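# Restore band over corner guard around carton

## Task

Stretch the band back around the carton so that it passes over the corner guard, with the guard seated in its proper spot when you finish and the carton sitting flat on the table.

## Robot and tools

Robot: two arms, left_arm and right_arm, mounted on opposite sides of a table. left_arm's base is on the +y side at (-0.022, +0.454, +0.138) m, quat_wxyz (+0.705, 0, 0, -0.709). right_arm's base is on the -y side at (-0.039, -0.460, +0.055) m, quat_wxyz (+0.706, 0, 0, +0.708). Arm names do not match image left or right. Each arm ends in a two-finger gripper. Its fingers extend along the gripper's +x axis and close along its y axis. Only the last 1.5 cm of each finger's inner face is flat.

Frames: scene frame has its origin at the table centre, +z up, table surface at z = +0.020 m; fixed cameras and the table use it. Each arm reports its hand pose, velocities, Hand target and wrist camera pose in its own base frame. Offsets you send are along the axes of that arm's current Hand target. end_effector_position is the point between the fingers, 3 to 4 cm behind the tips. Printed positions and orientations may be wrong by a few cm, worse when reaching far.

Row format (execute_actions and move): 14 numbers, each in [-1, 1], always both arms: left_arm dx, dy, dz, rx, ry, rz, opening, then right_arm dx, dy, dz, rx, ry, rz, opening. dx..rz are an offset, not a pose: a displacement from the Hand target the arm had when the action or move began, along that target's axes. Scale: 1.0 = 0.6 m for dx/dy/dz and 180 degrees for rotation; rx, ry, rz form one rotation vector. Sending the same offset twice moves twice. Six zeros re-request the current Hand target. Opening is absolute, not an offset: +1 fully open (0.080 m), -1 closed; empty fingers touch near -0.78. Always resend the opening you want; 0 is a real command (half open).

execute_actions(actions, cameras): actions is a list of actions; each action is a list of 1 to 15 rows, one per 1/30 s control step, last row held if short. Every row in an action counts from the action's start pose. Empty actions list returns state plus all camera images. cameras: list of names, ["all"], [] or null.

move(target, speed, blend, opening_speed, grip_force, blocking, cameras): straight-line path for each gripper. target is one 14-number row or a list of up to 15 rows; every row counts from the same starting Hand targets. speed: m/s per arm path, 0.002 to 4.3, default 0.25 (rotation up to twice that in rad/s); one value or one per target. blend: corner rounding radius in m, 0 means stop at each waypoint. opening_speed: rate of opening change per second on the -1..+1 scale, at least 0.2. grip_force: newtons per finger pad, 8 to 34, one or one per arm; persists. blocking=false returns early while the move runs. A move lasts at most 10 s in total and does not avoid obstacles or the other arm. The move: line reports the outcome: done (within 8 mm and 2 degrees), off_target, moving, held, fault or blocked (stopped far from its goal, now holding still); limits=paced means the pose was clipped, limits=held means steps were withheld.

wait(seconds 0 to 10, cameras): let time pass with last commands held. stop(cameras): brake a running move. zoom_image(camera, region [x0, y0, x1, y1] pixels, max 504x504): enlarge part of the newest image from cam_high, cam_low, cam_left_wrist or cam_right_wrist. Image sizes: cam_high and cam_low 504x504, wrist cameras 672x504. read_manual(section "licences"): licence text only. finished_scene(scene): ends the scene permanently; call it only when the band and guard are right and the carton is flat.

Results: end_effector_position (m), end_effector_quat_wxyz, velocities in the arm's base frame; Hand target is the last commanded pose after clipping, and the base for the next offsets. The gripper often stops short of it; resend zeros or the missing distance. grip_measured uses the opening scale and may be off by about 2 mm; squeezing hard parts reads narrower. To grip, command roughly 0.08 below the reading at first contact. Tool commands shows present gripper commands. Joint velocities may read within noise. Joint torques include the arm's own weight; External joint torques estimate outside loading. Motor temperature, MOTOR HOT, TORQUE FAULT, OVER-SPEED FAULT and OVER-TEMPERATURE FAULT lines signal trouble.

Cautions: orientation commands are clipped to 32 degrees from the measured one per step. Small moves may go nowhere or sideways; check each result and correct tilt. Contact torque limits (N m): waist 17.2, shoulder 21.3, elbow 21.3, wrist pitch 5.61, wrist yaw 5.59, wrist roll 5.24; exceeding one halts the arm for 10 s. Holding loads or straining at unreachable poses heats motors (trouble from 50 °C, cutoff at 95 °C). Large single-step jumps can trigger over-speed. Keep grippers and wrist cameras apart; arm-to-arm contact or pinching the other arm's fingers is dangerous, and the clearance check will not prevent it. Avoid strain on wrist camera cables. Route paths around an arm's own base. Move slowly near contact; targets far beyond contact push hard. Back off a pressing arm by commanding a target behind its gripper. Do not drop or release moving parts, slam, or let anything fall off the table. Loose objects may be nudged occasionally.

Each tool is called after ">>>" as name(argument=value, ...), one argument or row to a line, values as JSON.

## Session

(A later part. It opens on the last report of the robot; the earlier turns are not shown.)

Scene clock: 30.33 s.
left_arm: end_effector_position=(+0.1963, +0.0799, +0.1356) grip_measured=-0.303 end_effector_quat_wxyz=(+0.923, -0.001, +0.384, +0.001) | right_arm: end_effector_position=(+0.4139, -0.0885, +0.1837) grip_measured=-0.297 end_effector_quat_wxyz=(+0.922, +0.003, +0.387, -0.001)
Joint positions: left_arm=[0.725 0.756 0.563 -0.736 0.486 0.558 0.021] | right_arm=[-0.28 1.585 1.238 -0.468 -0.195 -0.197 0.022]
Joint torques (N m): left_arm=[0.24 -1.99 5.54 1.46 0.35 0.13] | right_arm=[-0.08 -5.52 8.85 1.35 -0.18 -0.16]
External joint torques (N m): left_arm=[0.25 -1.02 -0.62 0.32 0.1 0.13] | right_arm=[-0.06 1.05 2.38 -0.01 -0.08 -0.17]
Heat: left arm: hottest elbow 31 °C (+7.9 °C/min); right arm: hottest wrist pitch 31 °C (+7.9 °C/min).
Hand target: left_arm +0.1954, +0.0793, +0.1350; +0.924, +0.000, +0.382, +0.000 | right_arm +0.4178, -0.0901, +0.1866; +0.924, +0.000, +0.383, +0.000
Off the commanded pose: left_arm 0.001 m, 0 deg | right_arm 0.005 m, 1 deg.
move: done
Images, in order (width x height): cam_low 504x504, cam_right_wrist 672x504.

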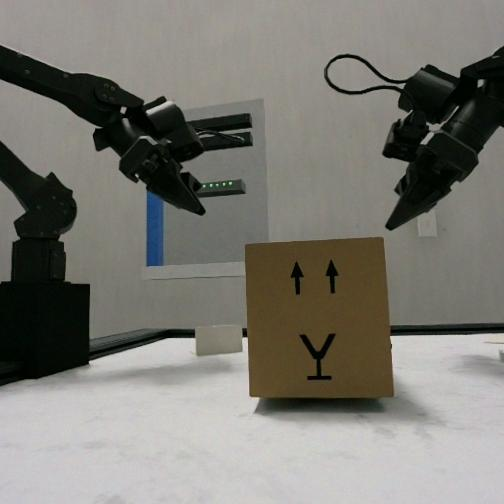

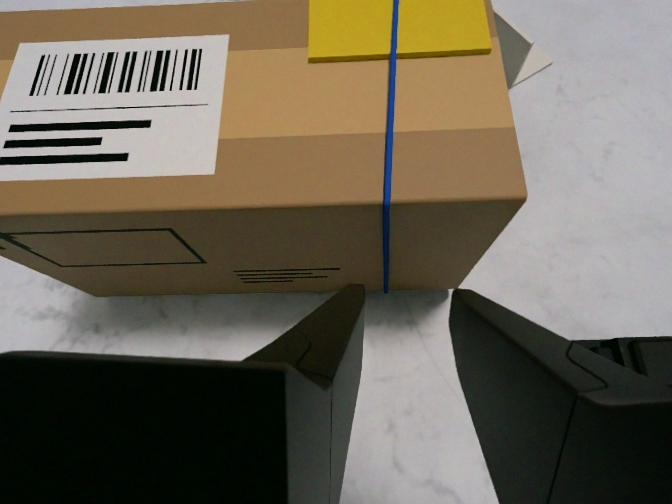

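>>> move(
  target=[0,0,0,0,0,0,-0.3,0.105,0.003,-0.006,0,0,0,-0.3],
  speed=0.12,
  cameras=["cam_low","cam_right_wrist"],
)

Scene clock: 32.07 s.
left_arm: end_effector_position=(+0.1963, +0.0799, +0.1356) grip_measured=-0.303 end_effector_quat_wxyz=(+0.923, -0.001, +0.384, +0.001) | right_arm: end_effector_position=(+0.4550, -0.0880, +0.1378) grip_measured=-0.297 end_effector_quat_wxyz=(+0.922, -0.001, +0.387, +0.001)
Joint positions: left_arm=[0.725 0.756 0.563 -0.736 0.486 0.558 0.021] | right_arm=[-0.247 1.765 1.25 -0.295 -0.174 -0.18 0.022]
Joint torques (N m): left_arm=[0.25 -2 5.55 1.47 0.35 0.13] | right_arm=[0.28 -6.43 8.6 1.43 -0.05 0.22]
External joint torques (N m): left_arm=[0.26 -1.06 -0.62 0.32 0.09 0.13] | right_arm=[0.3 1.19 2.36 0.1 0.04 0.22]
Heat: left arm: hottest elbow 31 °C (+7.5 °C/min); right arm: hottest wrist pitch 31 °C (+7.5 °C/min).
Hand target: left_arm +0.1954, +0.0793, +0.1350; +0.924, +0.000, +0.382, +0.000 | right_arm +0.4597, -0.0884, +0.1396; +0.924, +0.000, +0.383, +0.000
Off the commanded pose: left_arm 0.001 m, 0 deg | right_arm 0.005 m, 0 deg.
move: done
Images, in order (width x height): cam_low 504x504, cam_right_wrist 672x504.

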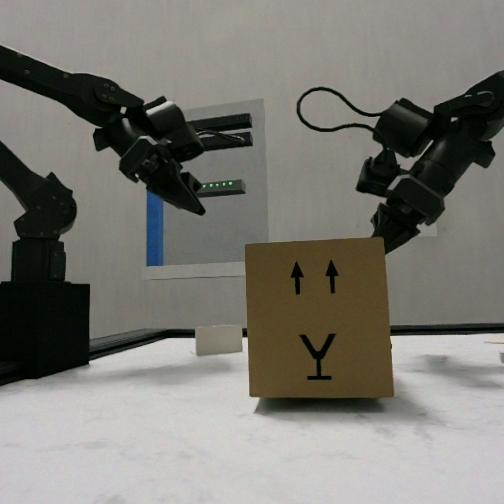

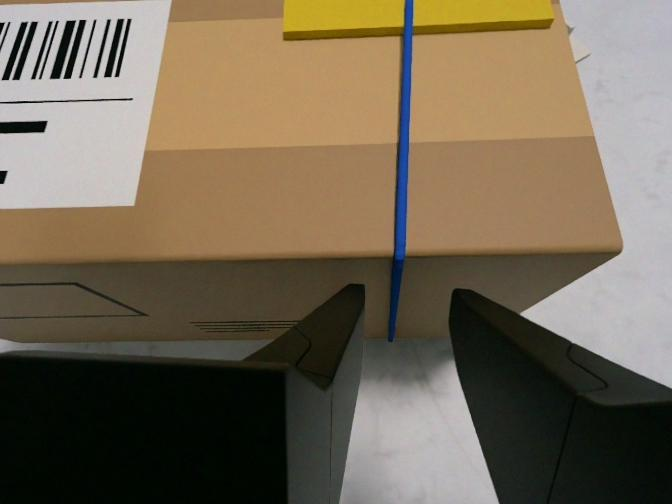

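>>> move(
  target=[
    [0,0,0,0,0,0,-0.3,0.035,0.004,0.002,0,0,0,-0.3],
    [0,0,0,0,0,0,-0.3,0.05,0.004,0.003,0,0,0,-0.3],
  ],
  speed=0.05,
  cameras=["cam_low","cam_right_wrist"],
)

>>> zoom_image(
  camera="cam_right_wrist",
  region=[300, 180, 500, 380],
)

Scene clock: 33.67 s.
left_arm: end_effector_position=(+0.1963, +0.0799, +0.1356) grip_measured=-0.303 end_effector_quat_wxyz=(+0.923, -0.001, +0.384, +0.001) | right_arm: end_effector_position=(+0.4727, -0.0890, +0.1279) grip_measured=-0.297 end_effector_quat_wxyz=(+0.924, -0.001, +0.381, -0.003)
Joint positions: left_arm=[0.725 0.756 0.563 -0.736 0.486 0.558 0.021] | right_arm=[-0.236 1.834 1.287 -0.249 -0.161 -0.167 0.022]
Joint torques (N m): left_arm=[0.25 -2.01 5.54 1.47 0.35 0.13] | right_arm=[1.05 -3.83 8.88 2.32 0.04 0.27]
External joint torques (N m): left_arm=[0.25 -1.02 -0.72 0.28 0.1 0.12] | right_arm=[0.94 4.35 2.58 0.94 0.13 0.27]
Heat: left arm: hottest elbow 31 °C (+7.1 °C/min); right arm: hottest wrist pitch 31 °C (+7.1 °C/min).
Hand target: left_arm +0.1954, +0.0793, +0.1350; +0.924, +0.000, +0.382, +0.000 | right_arm +0.4823, -0.0860, +0.1197; +0.924, +0.000, +0.383, +0.000
Off the commanded pose: left_arm 0.001 m, 0 deg | right_arm 0.013 m, 0 deg.
move: off_target (right_arm)
Images, in order (width x height): cam_low 504x504, cam_right_wrist 672x504.

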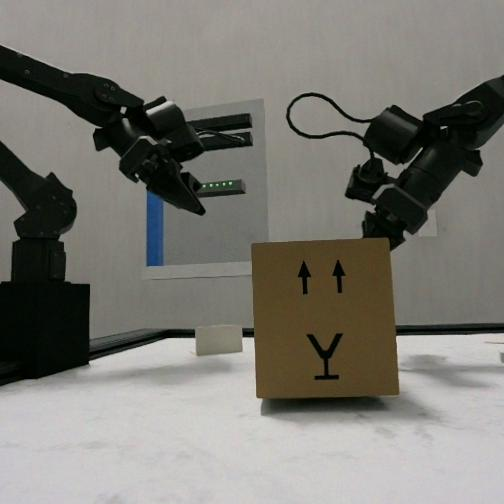

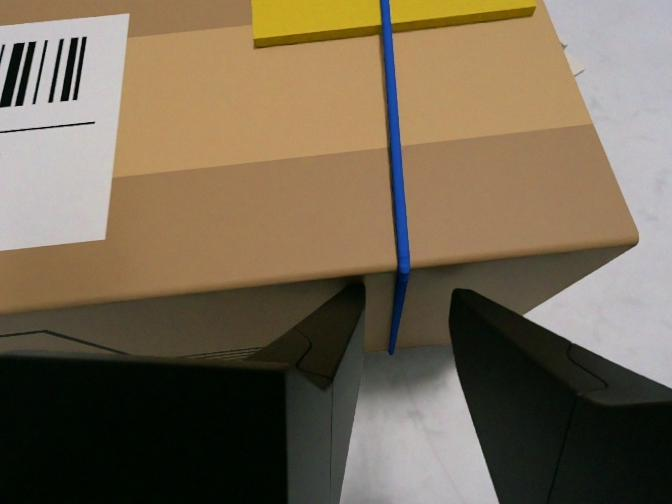

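Scaled by 2.520.

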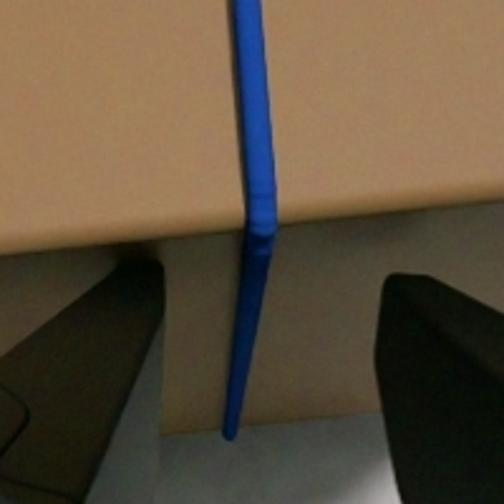

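>>> move(
  target=[0,0,0,0,0,0,-0.3,-0.008,0,0.004,0,0,0,-1],
  opening_speed=0.6,
  cameras=["cam_right_wrist"],
)

>>> zoom_image(
  camera="cam_right_wrist",
  region=[300, 180, 500, 380],
)

>>> move(
  target=[0,0,0,0,0,0,-0.3,-0.05,0,0.025,0,0,0,-1],
  speed=0.05,
  cameras=["cam_low","cam_right_wrist"],
)

Scene clock: 35.40 s.
left_arm: end_effector_position=(+0.1963, +0.0799, +0.1356) grip_measured=-0.303 end_effector_quat_wxyz=(+0.923, -0.001, +0.384, +0.001) | right_arm: end_effector_position=(+0.4728, -0.0859, +0.1267) grip_measured=-0.771 end_effector_quat_wxyz=(+0.922, -0.001, +0.386, +0.000)
Joint positions: left_arm=[0.725 0.756 0.563 -0.736 0.486 0.558 0.021] | right_arm=[-0.23 1.837 1.294 -0.263 -0.161 -0.167 0]
Joint torques (N m): left_arm=[0.24 -2 5.54 1.47 0.35 0.13] | right_arm=[0.62 -5.22 8.73 2.01 -0.01 0.26]
External joint torques (N m): left_arm=[0.25 -0.99 -0.73 0.28 0.09 0.12] | right_arm=[0.6 3.02 2.44 0.65 0.07 0.26]
Heat: left arm: hottest elbow 31 °C (+6.8 °C/min); right arm: hottest wrist pitch 32 °C (+8.5 °C/min).
Hand target: left_arm +0.1954, +0.0793, +0.1350; +0.924, +0.000, +0.382, +0.000 | right_arm +0.4806, -0.0859, +0.1248; +0.924, +0.000, +0.383, +0.000
Off the commanded pose: left_arm 0.001 m, 0 deg | right_arm 0.008 m, 0 deg.
move: done
Images, in order (width x height): cam_right_wrist 672x504.

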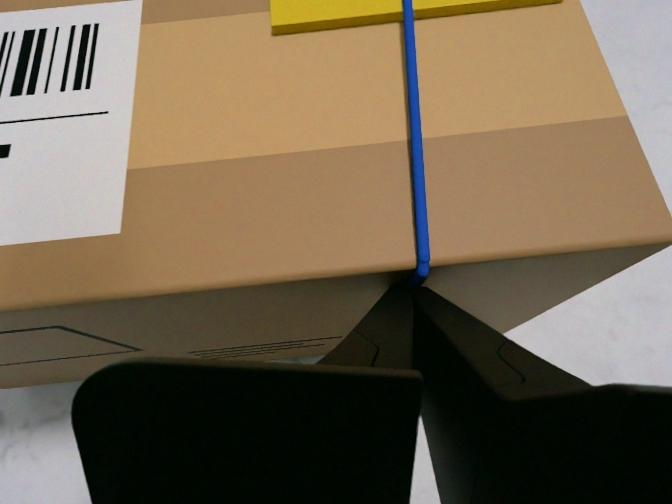

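Scaled by 2.520.

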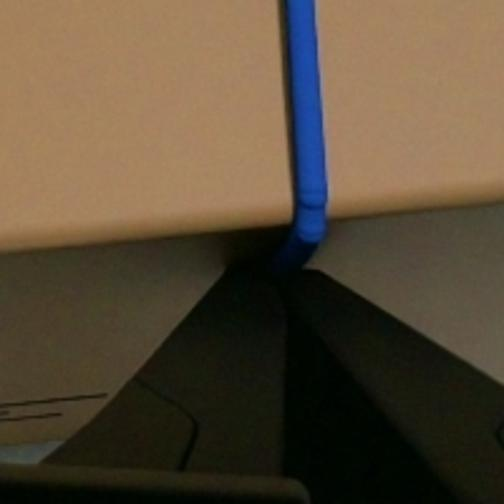

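Scene clock: 36.47 s.
left_arm: end_effector_position=(+0.1963, +0.0799, +0.1356) grip_measured=-0.303 end_effector_quat_wxyz=(+0.923, -0.001, +0.384, +0.001) | right_arm: end_effector_position=(+0.4670, -0.0851, +0.1352) grip_measured=-0.772 end_effector_quat_wxyz=(+0.914, +0.003, +0.405, +0.001)
Joint positions: left_arm=[0.725 0.756 0.563 -0.736 0.486 0.558 0.021] | right_arm=[-0.23 1.825 1.338 -0.361 -0.159 -0.167 0]
Joint torques (N m): left_arm=[0.24 -2.02 5.55 1.46 0.35 0.13] | right_arm=[-0.17 -11.25 8.72 1.01 -0.2 0.03]
External joint torques (N m): left_arm=[0.23 -1.02 -0.74 0.27 0.1 0.12] | right_arm=[-0.28 -3.09 2.42 -0.31 -0.1 0.03]
Heat: left arm: hottest elbow 31 °C (+6.6 °C/min); right arm: hottest wrist pitch 32 °C (+8.2 °C/min).
Hand target: left_arm +0.1954, +0.0793, +0.1350; +0.924, +0.000, +0.382, +0.000 | right_arm +0.4700, -0.0859, +0.1567; +0.924, +0.000, +0.383, +0.000
Off the commanded pose: left_arm 0.001 m, 0 deg | right_arm 0.022 m, 3 deg.
move: off_target (right_arm)
Images, in order (width x height): cam_low 504x504, cam_right_wrist 672x504.

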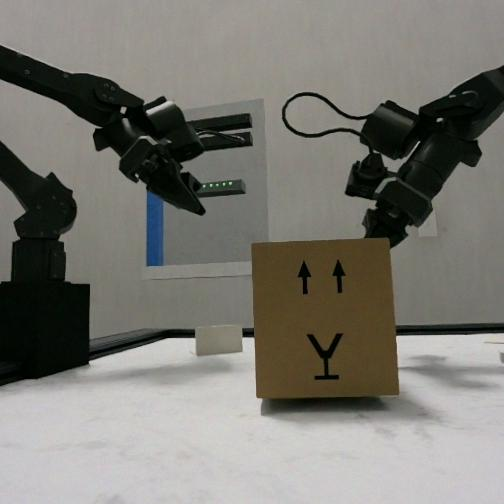

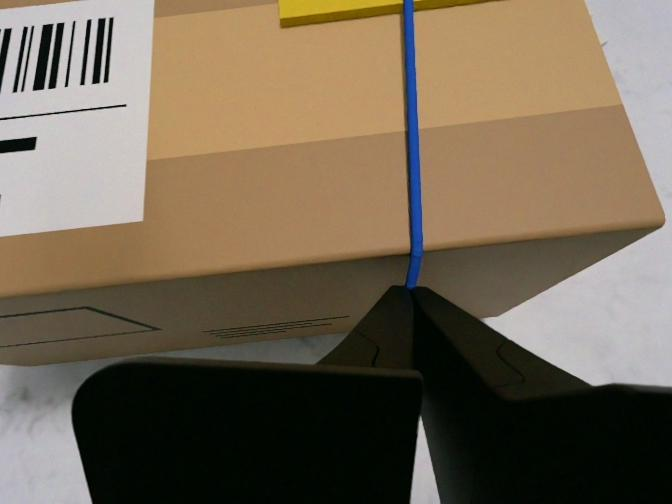

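>>> move(
  target=[
    [0,0,0,0,0,0,-0.3,-0.035,0,0.01,0,0,0,-1],
    [0,0,0,0,0,0,-0.3,-0.035,-0.04,0.018,0,0,0,-1],
    [0,0,0,0,0,0,-0.3,-0.008,-0.04,0.014,0,0,0,-1],
  ],
  speed=0.05,
  cameras=["cam_low","cam_right_wrist","cam_left_wrist"],
)

Scene clock: 39.07 s.
left_arm: end_effector_position=(+0.1963, +0.0799, +0.1356) grip_measured=-0.303 end_effector_quat_wxyz=(+0.923, -0.001, +0.384, +0.001) | right_arm: end_effector_position=(+0.4649, -0.1066, +0.1516) grip_measured=-0.772 end_effector_quat_wxyz=(+0.916, +0.005, +0.401, +0.004)
Joint positions: left_arm=[0.725 0.756 0.563 -0.736 0.486 0.558 0.021] | right_arm=[-0.29 1.823 1.4 -0.426 -0.206 -0.21 0]
Joint torques (N m): left_arm=[0.25 -2.03 5.55 1.47 0.35 0.13] | right_arm=[-0.03 -8.13 10.04 1.73 -0.03 0.05]
External joint torques (N m): left_arm=[0.25 -1.04 -0.71 0.28 0.1 0.13] | right_arm=[-0.04 0.02 3.68 0.42 0.08 0.05]
Heat: left arm: hottest elbow 32 °C (+7.7 °C/min); right arm: hottest wrist pitch 32 °C (+7.7 °C/min).
Hand target: left_arm +0.1954, +0.0793, +0.1350; +0.924, +0.000, +0.382, +0.000 | right_arm +0.4726, -0.1100, +0.1659; +0.924, +0.000, +0.383, +0.000
Off the commanded pose: left_arm 0.001 m, 0 deg | right_arm 0.017 m, 2 deg.
move: off_target (right_arm)
Images, in order (width x height): cam_low 504x504, cam_left_wrist 672x504, cam_right_wrist 672x504.

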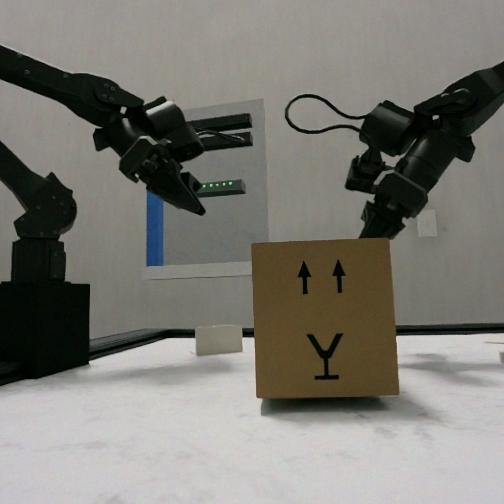

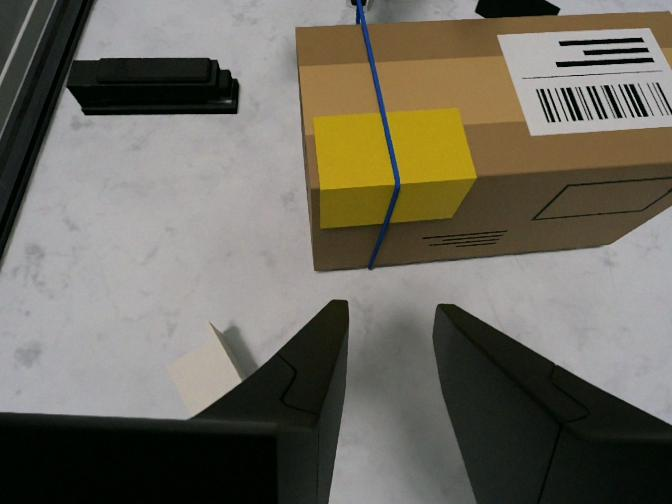

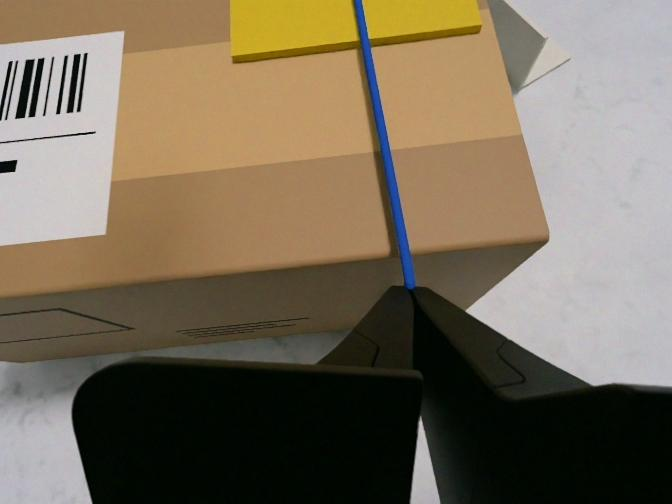

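>>> move(
  target=[
    [0,0,0,0,0,0,-0.3,0,-0.009,0,0,0,0,-1],
    [0,0,0,0,0,0,-0.3,0.015,-0.009,0,0,0,0,-1],
    [0,0,0,0,0,0,-0.3,0.015,-0.009,0,0,0,0,-0.6],
    [0,0,0,0,0,0,-0.3,-0.09,-0.009,0.08,0,0,0,-0.6],
    [0,0,0,0,0,0,-0.3,-0.14,-0.009,0.08,0,0,0,-0.6],
  ],
  speed=[0.05,0.05,0.05,0.08,0.15],
  opening_speed=0.3,
  cameras=["cam_low","cam_right_wrist","cam_left_wrist","cam_high"],
)

>>> zoom_image(
  camera="cam_left_wrist",
  region=[250, 0, 550, 300],
)

>>> zoom_image(
  camera="cam_low",
  region=[190, 200, 420, 430],
)

Scene clock: 44.27 s.
left_arm: end_effector_position=(+0.1963, +0.0799, +0.1356) grip_measured=-0.303 end_effector_quat_wxyz=(+0.923, -0.001, +0.384, +0.001) | right_arm: end_effector_position=(+0.4477, -0.1155, +0.2481) grip_measured=-0.603 end_effector_quat_wxyz=(+0.919, +0.005, +0.395, +0.000)
Joint positions: left_arm=[0.725 0.756 0.563 -0.736 0.486 0.558 0.021] | right_arm=[-0.325 1.76 1.699 -0.778 -0.225 -0.23 0.008]
Joint torques (N m): left_arm=[0.23 -1.98 5.54 1.46 0.35 0.13] | right_arm=[-0.17 -8.97 8.22 1.15 -0.21 -0.18]
External joint torques (N m): left_arm=[0.24 -1 -0.65 0.31 0.09 0.13] | right_arm=[-0.13 -1.29 1.88 -0.17 -0.1 -0.18]
Heat: left arm: hottest elbow 32 °C (+6.8 °C/min); right arm: hottest shoulder 32 °C (+5.4 °C/min).
Hand target: left_arm +0.1954, +0.0793, +0.1350; +0.924, +0.000, +0.382, +0.000 | right_arm +0.4471, -0.1153, +0.2594; +0.924, +0.000, +0.383, +0.000
Off the commanded pose: left_arm 0.001 m, 0 deg | right_arm 0.011 m, 2 deg.
move: off_target (right_arm); target 3's new opening was sent with right_arm's hand 0.016 m and 2 deg from that target

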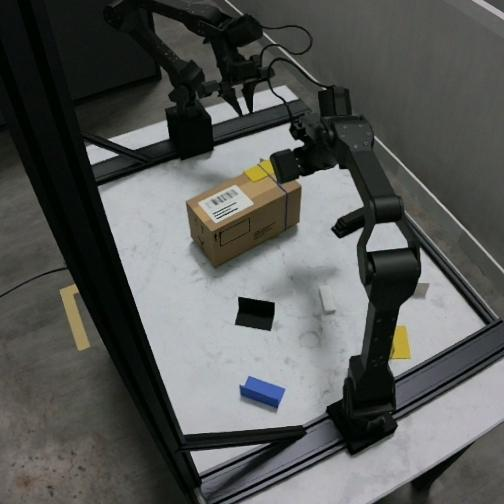

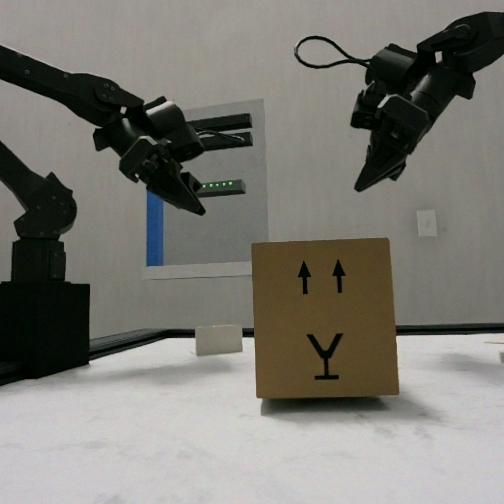

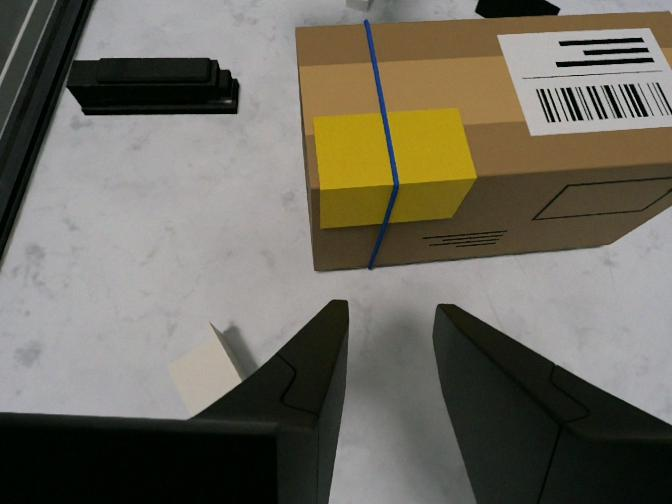

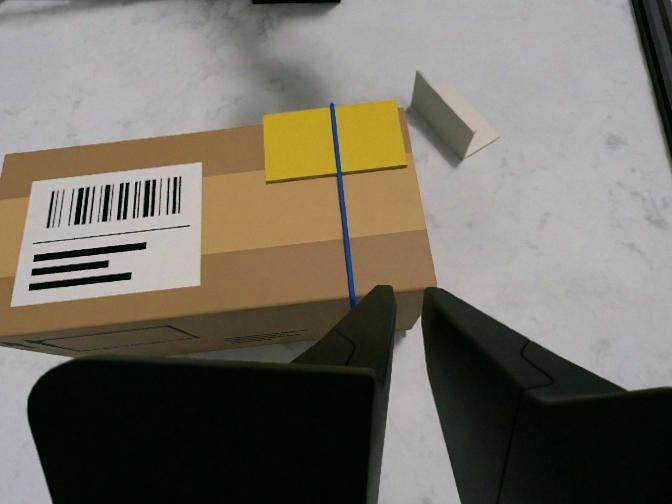

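Scaled by 1.680.

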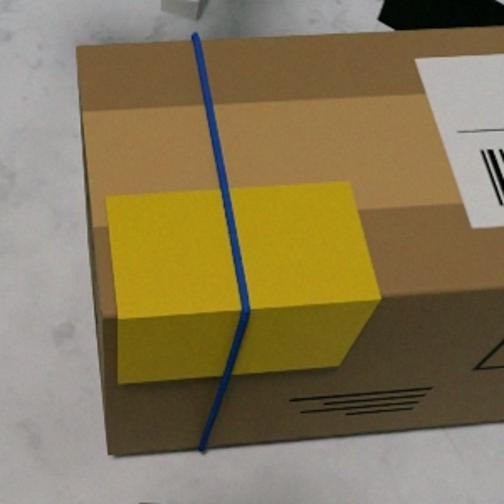

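Scaled by 2.191.

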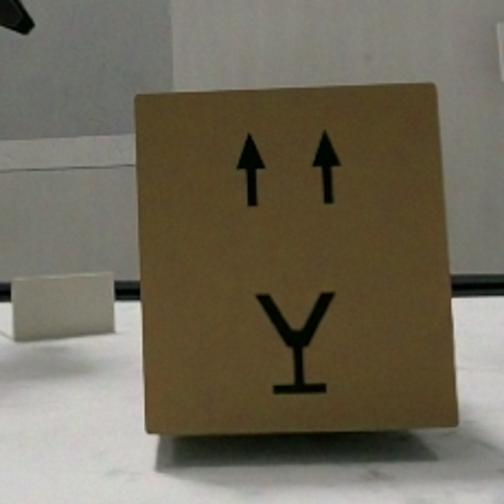

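>>> finished_scene(
  scene=2,
)

The scene is finished: the task was done.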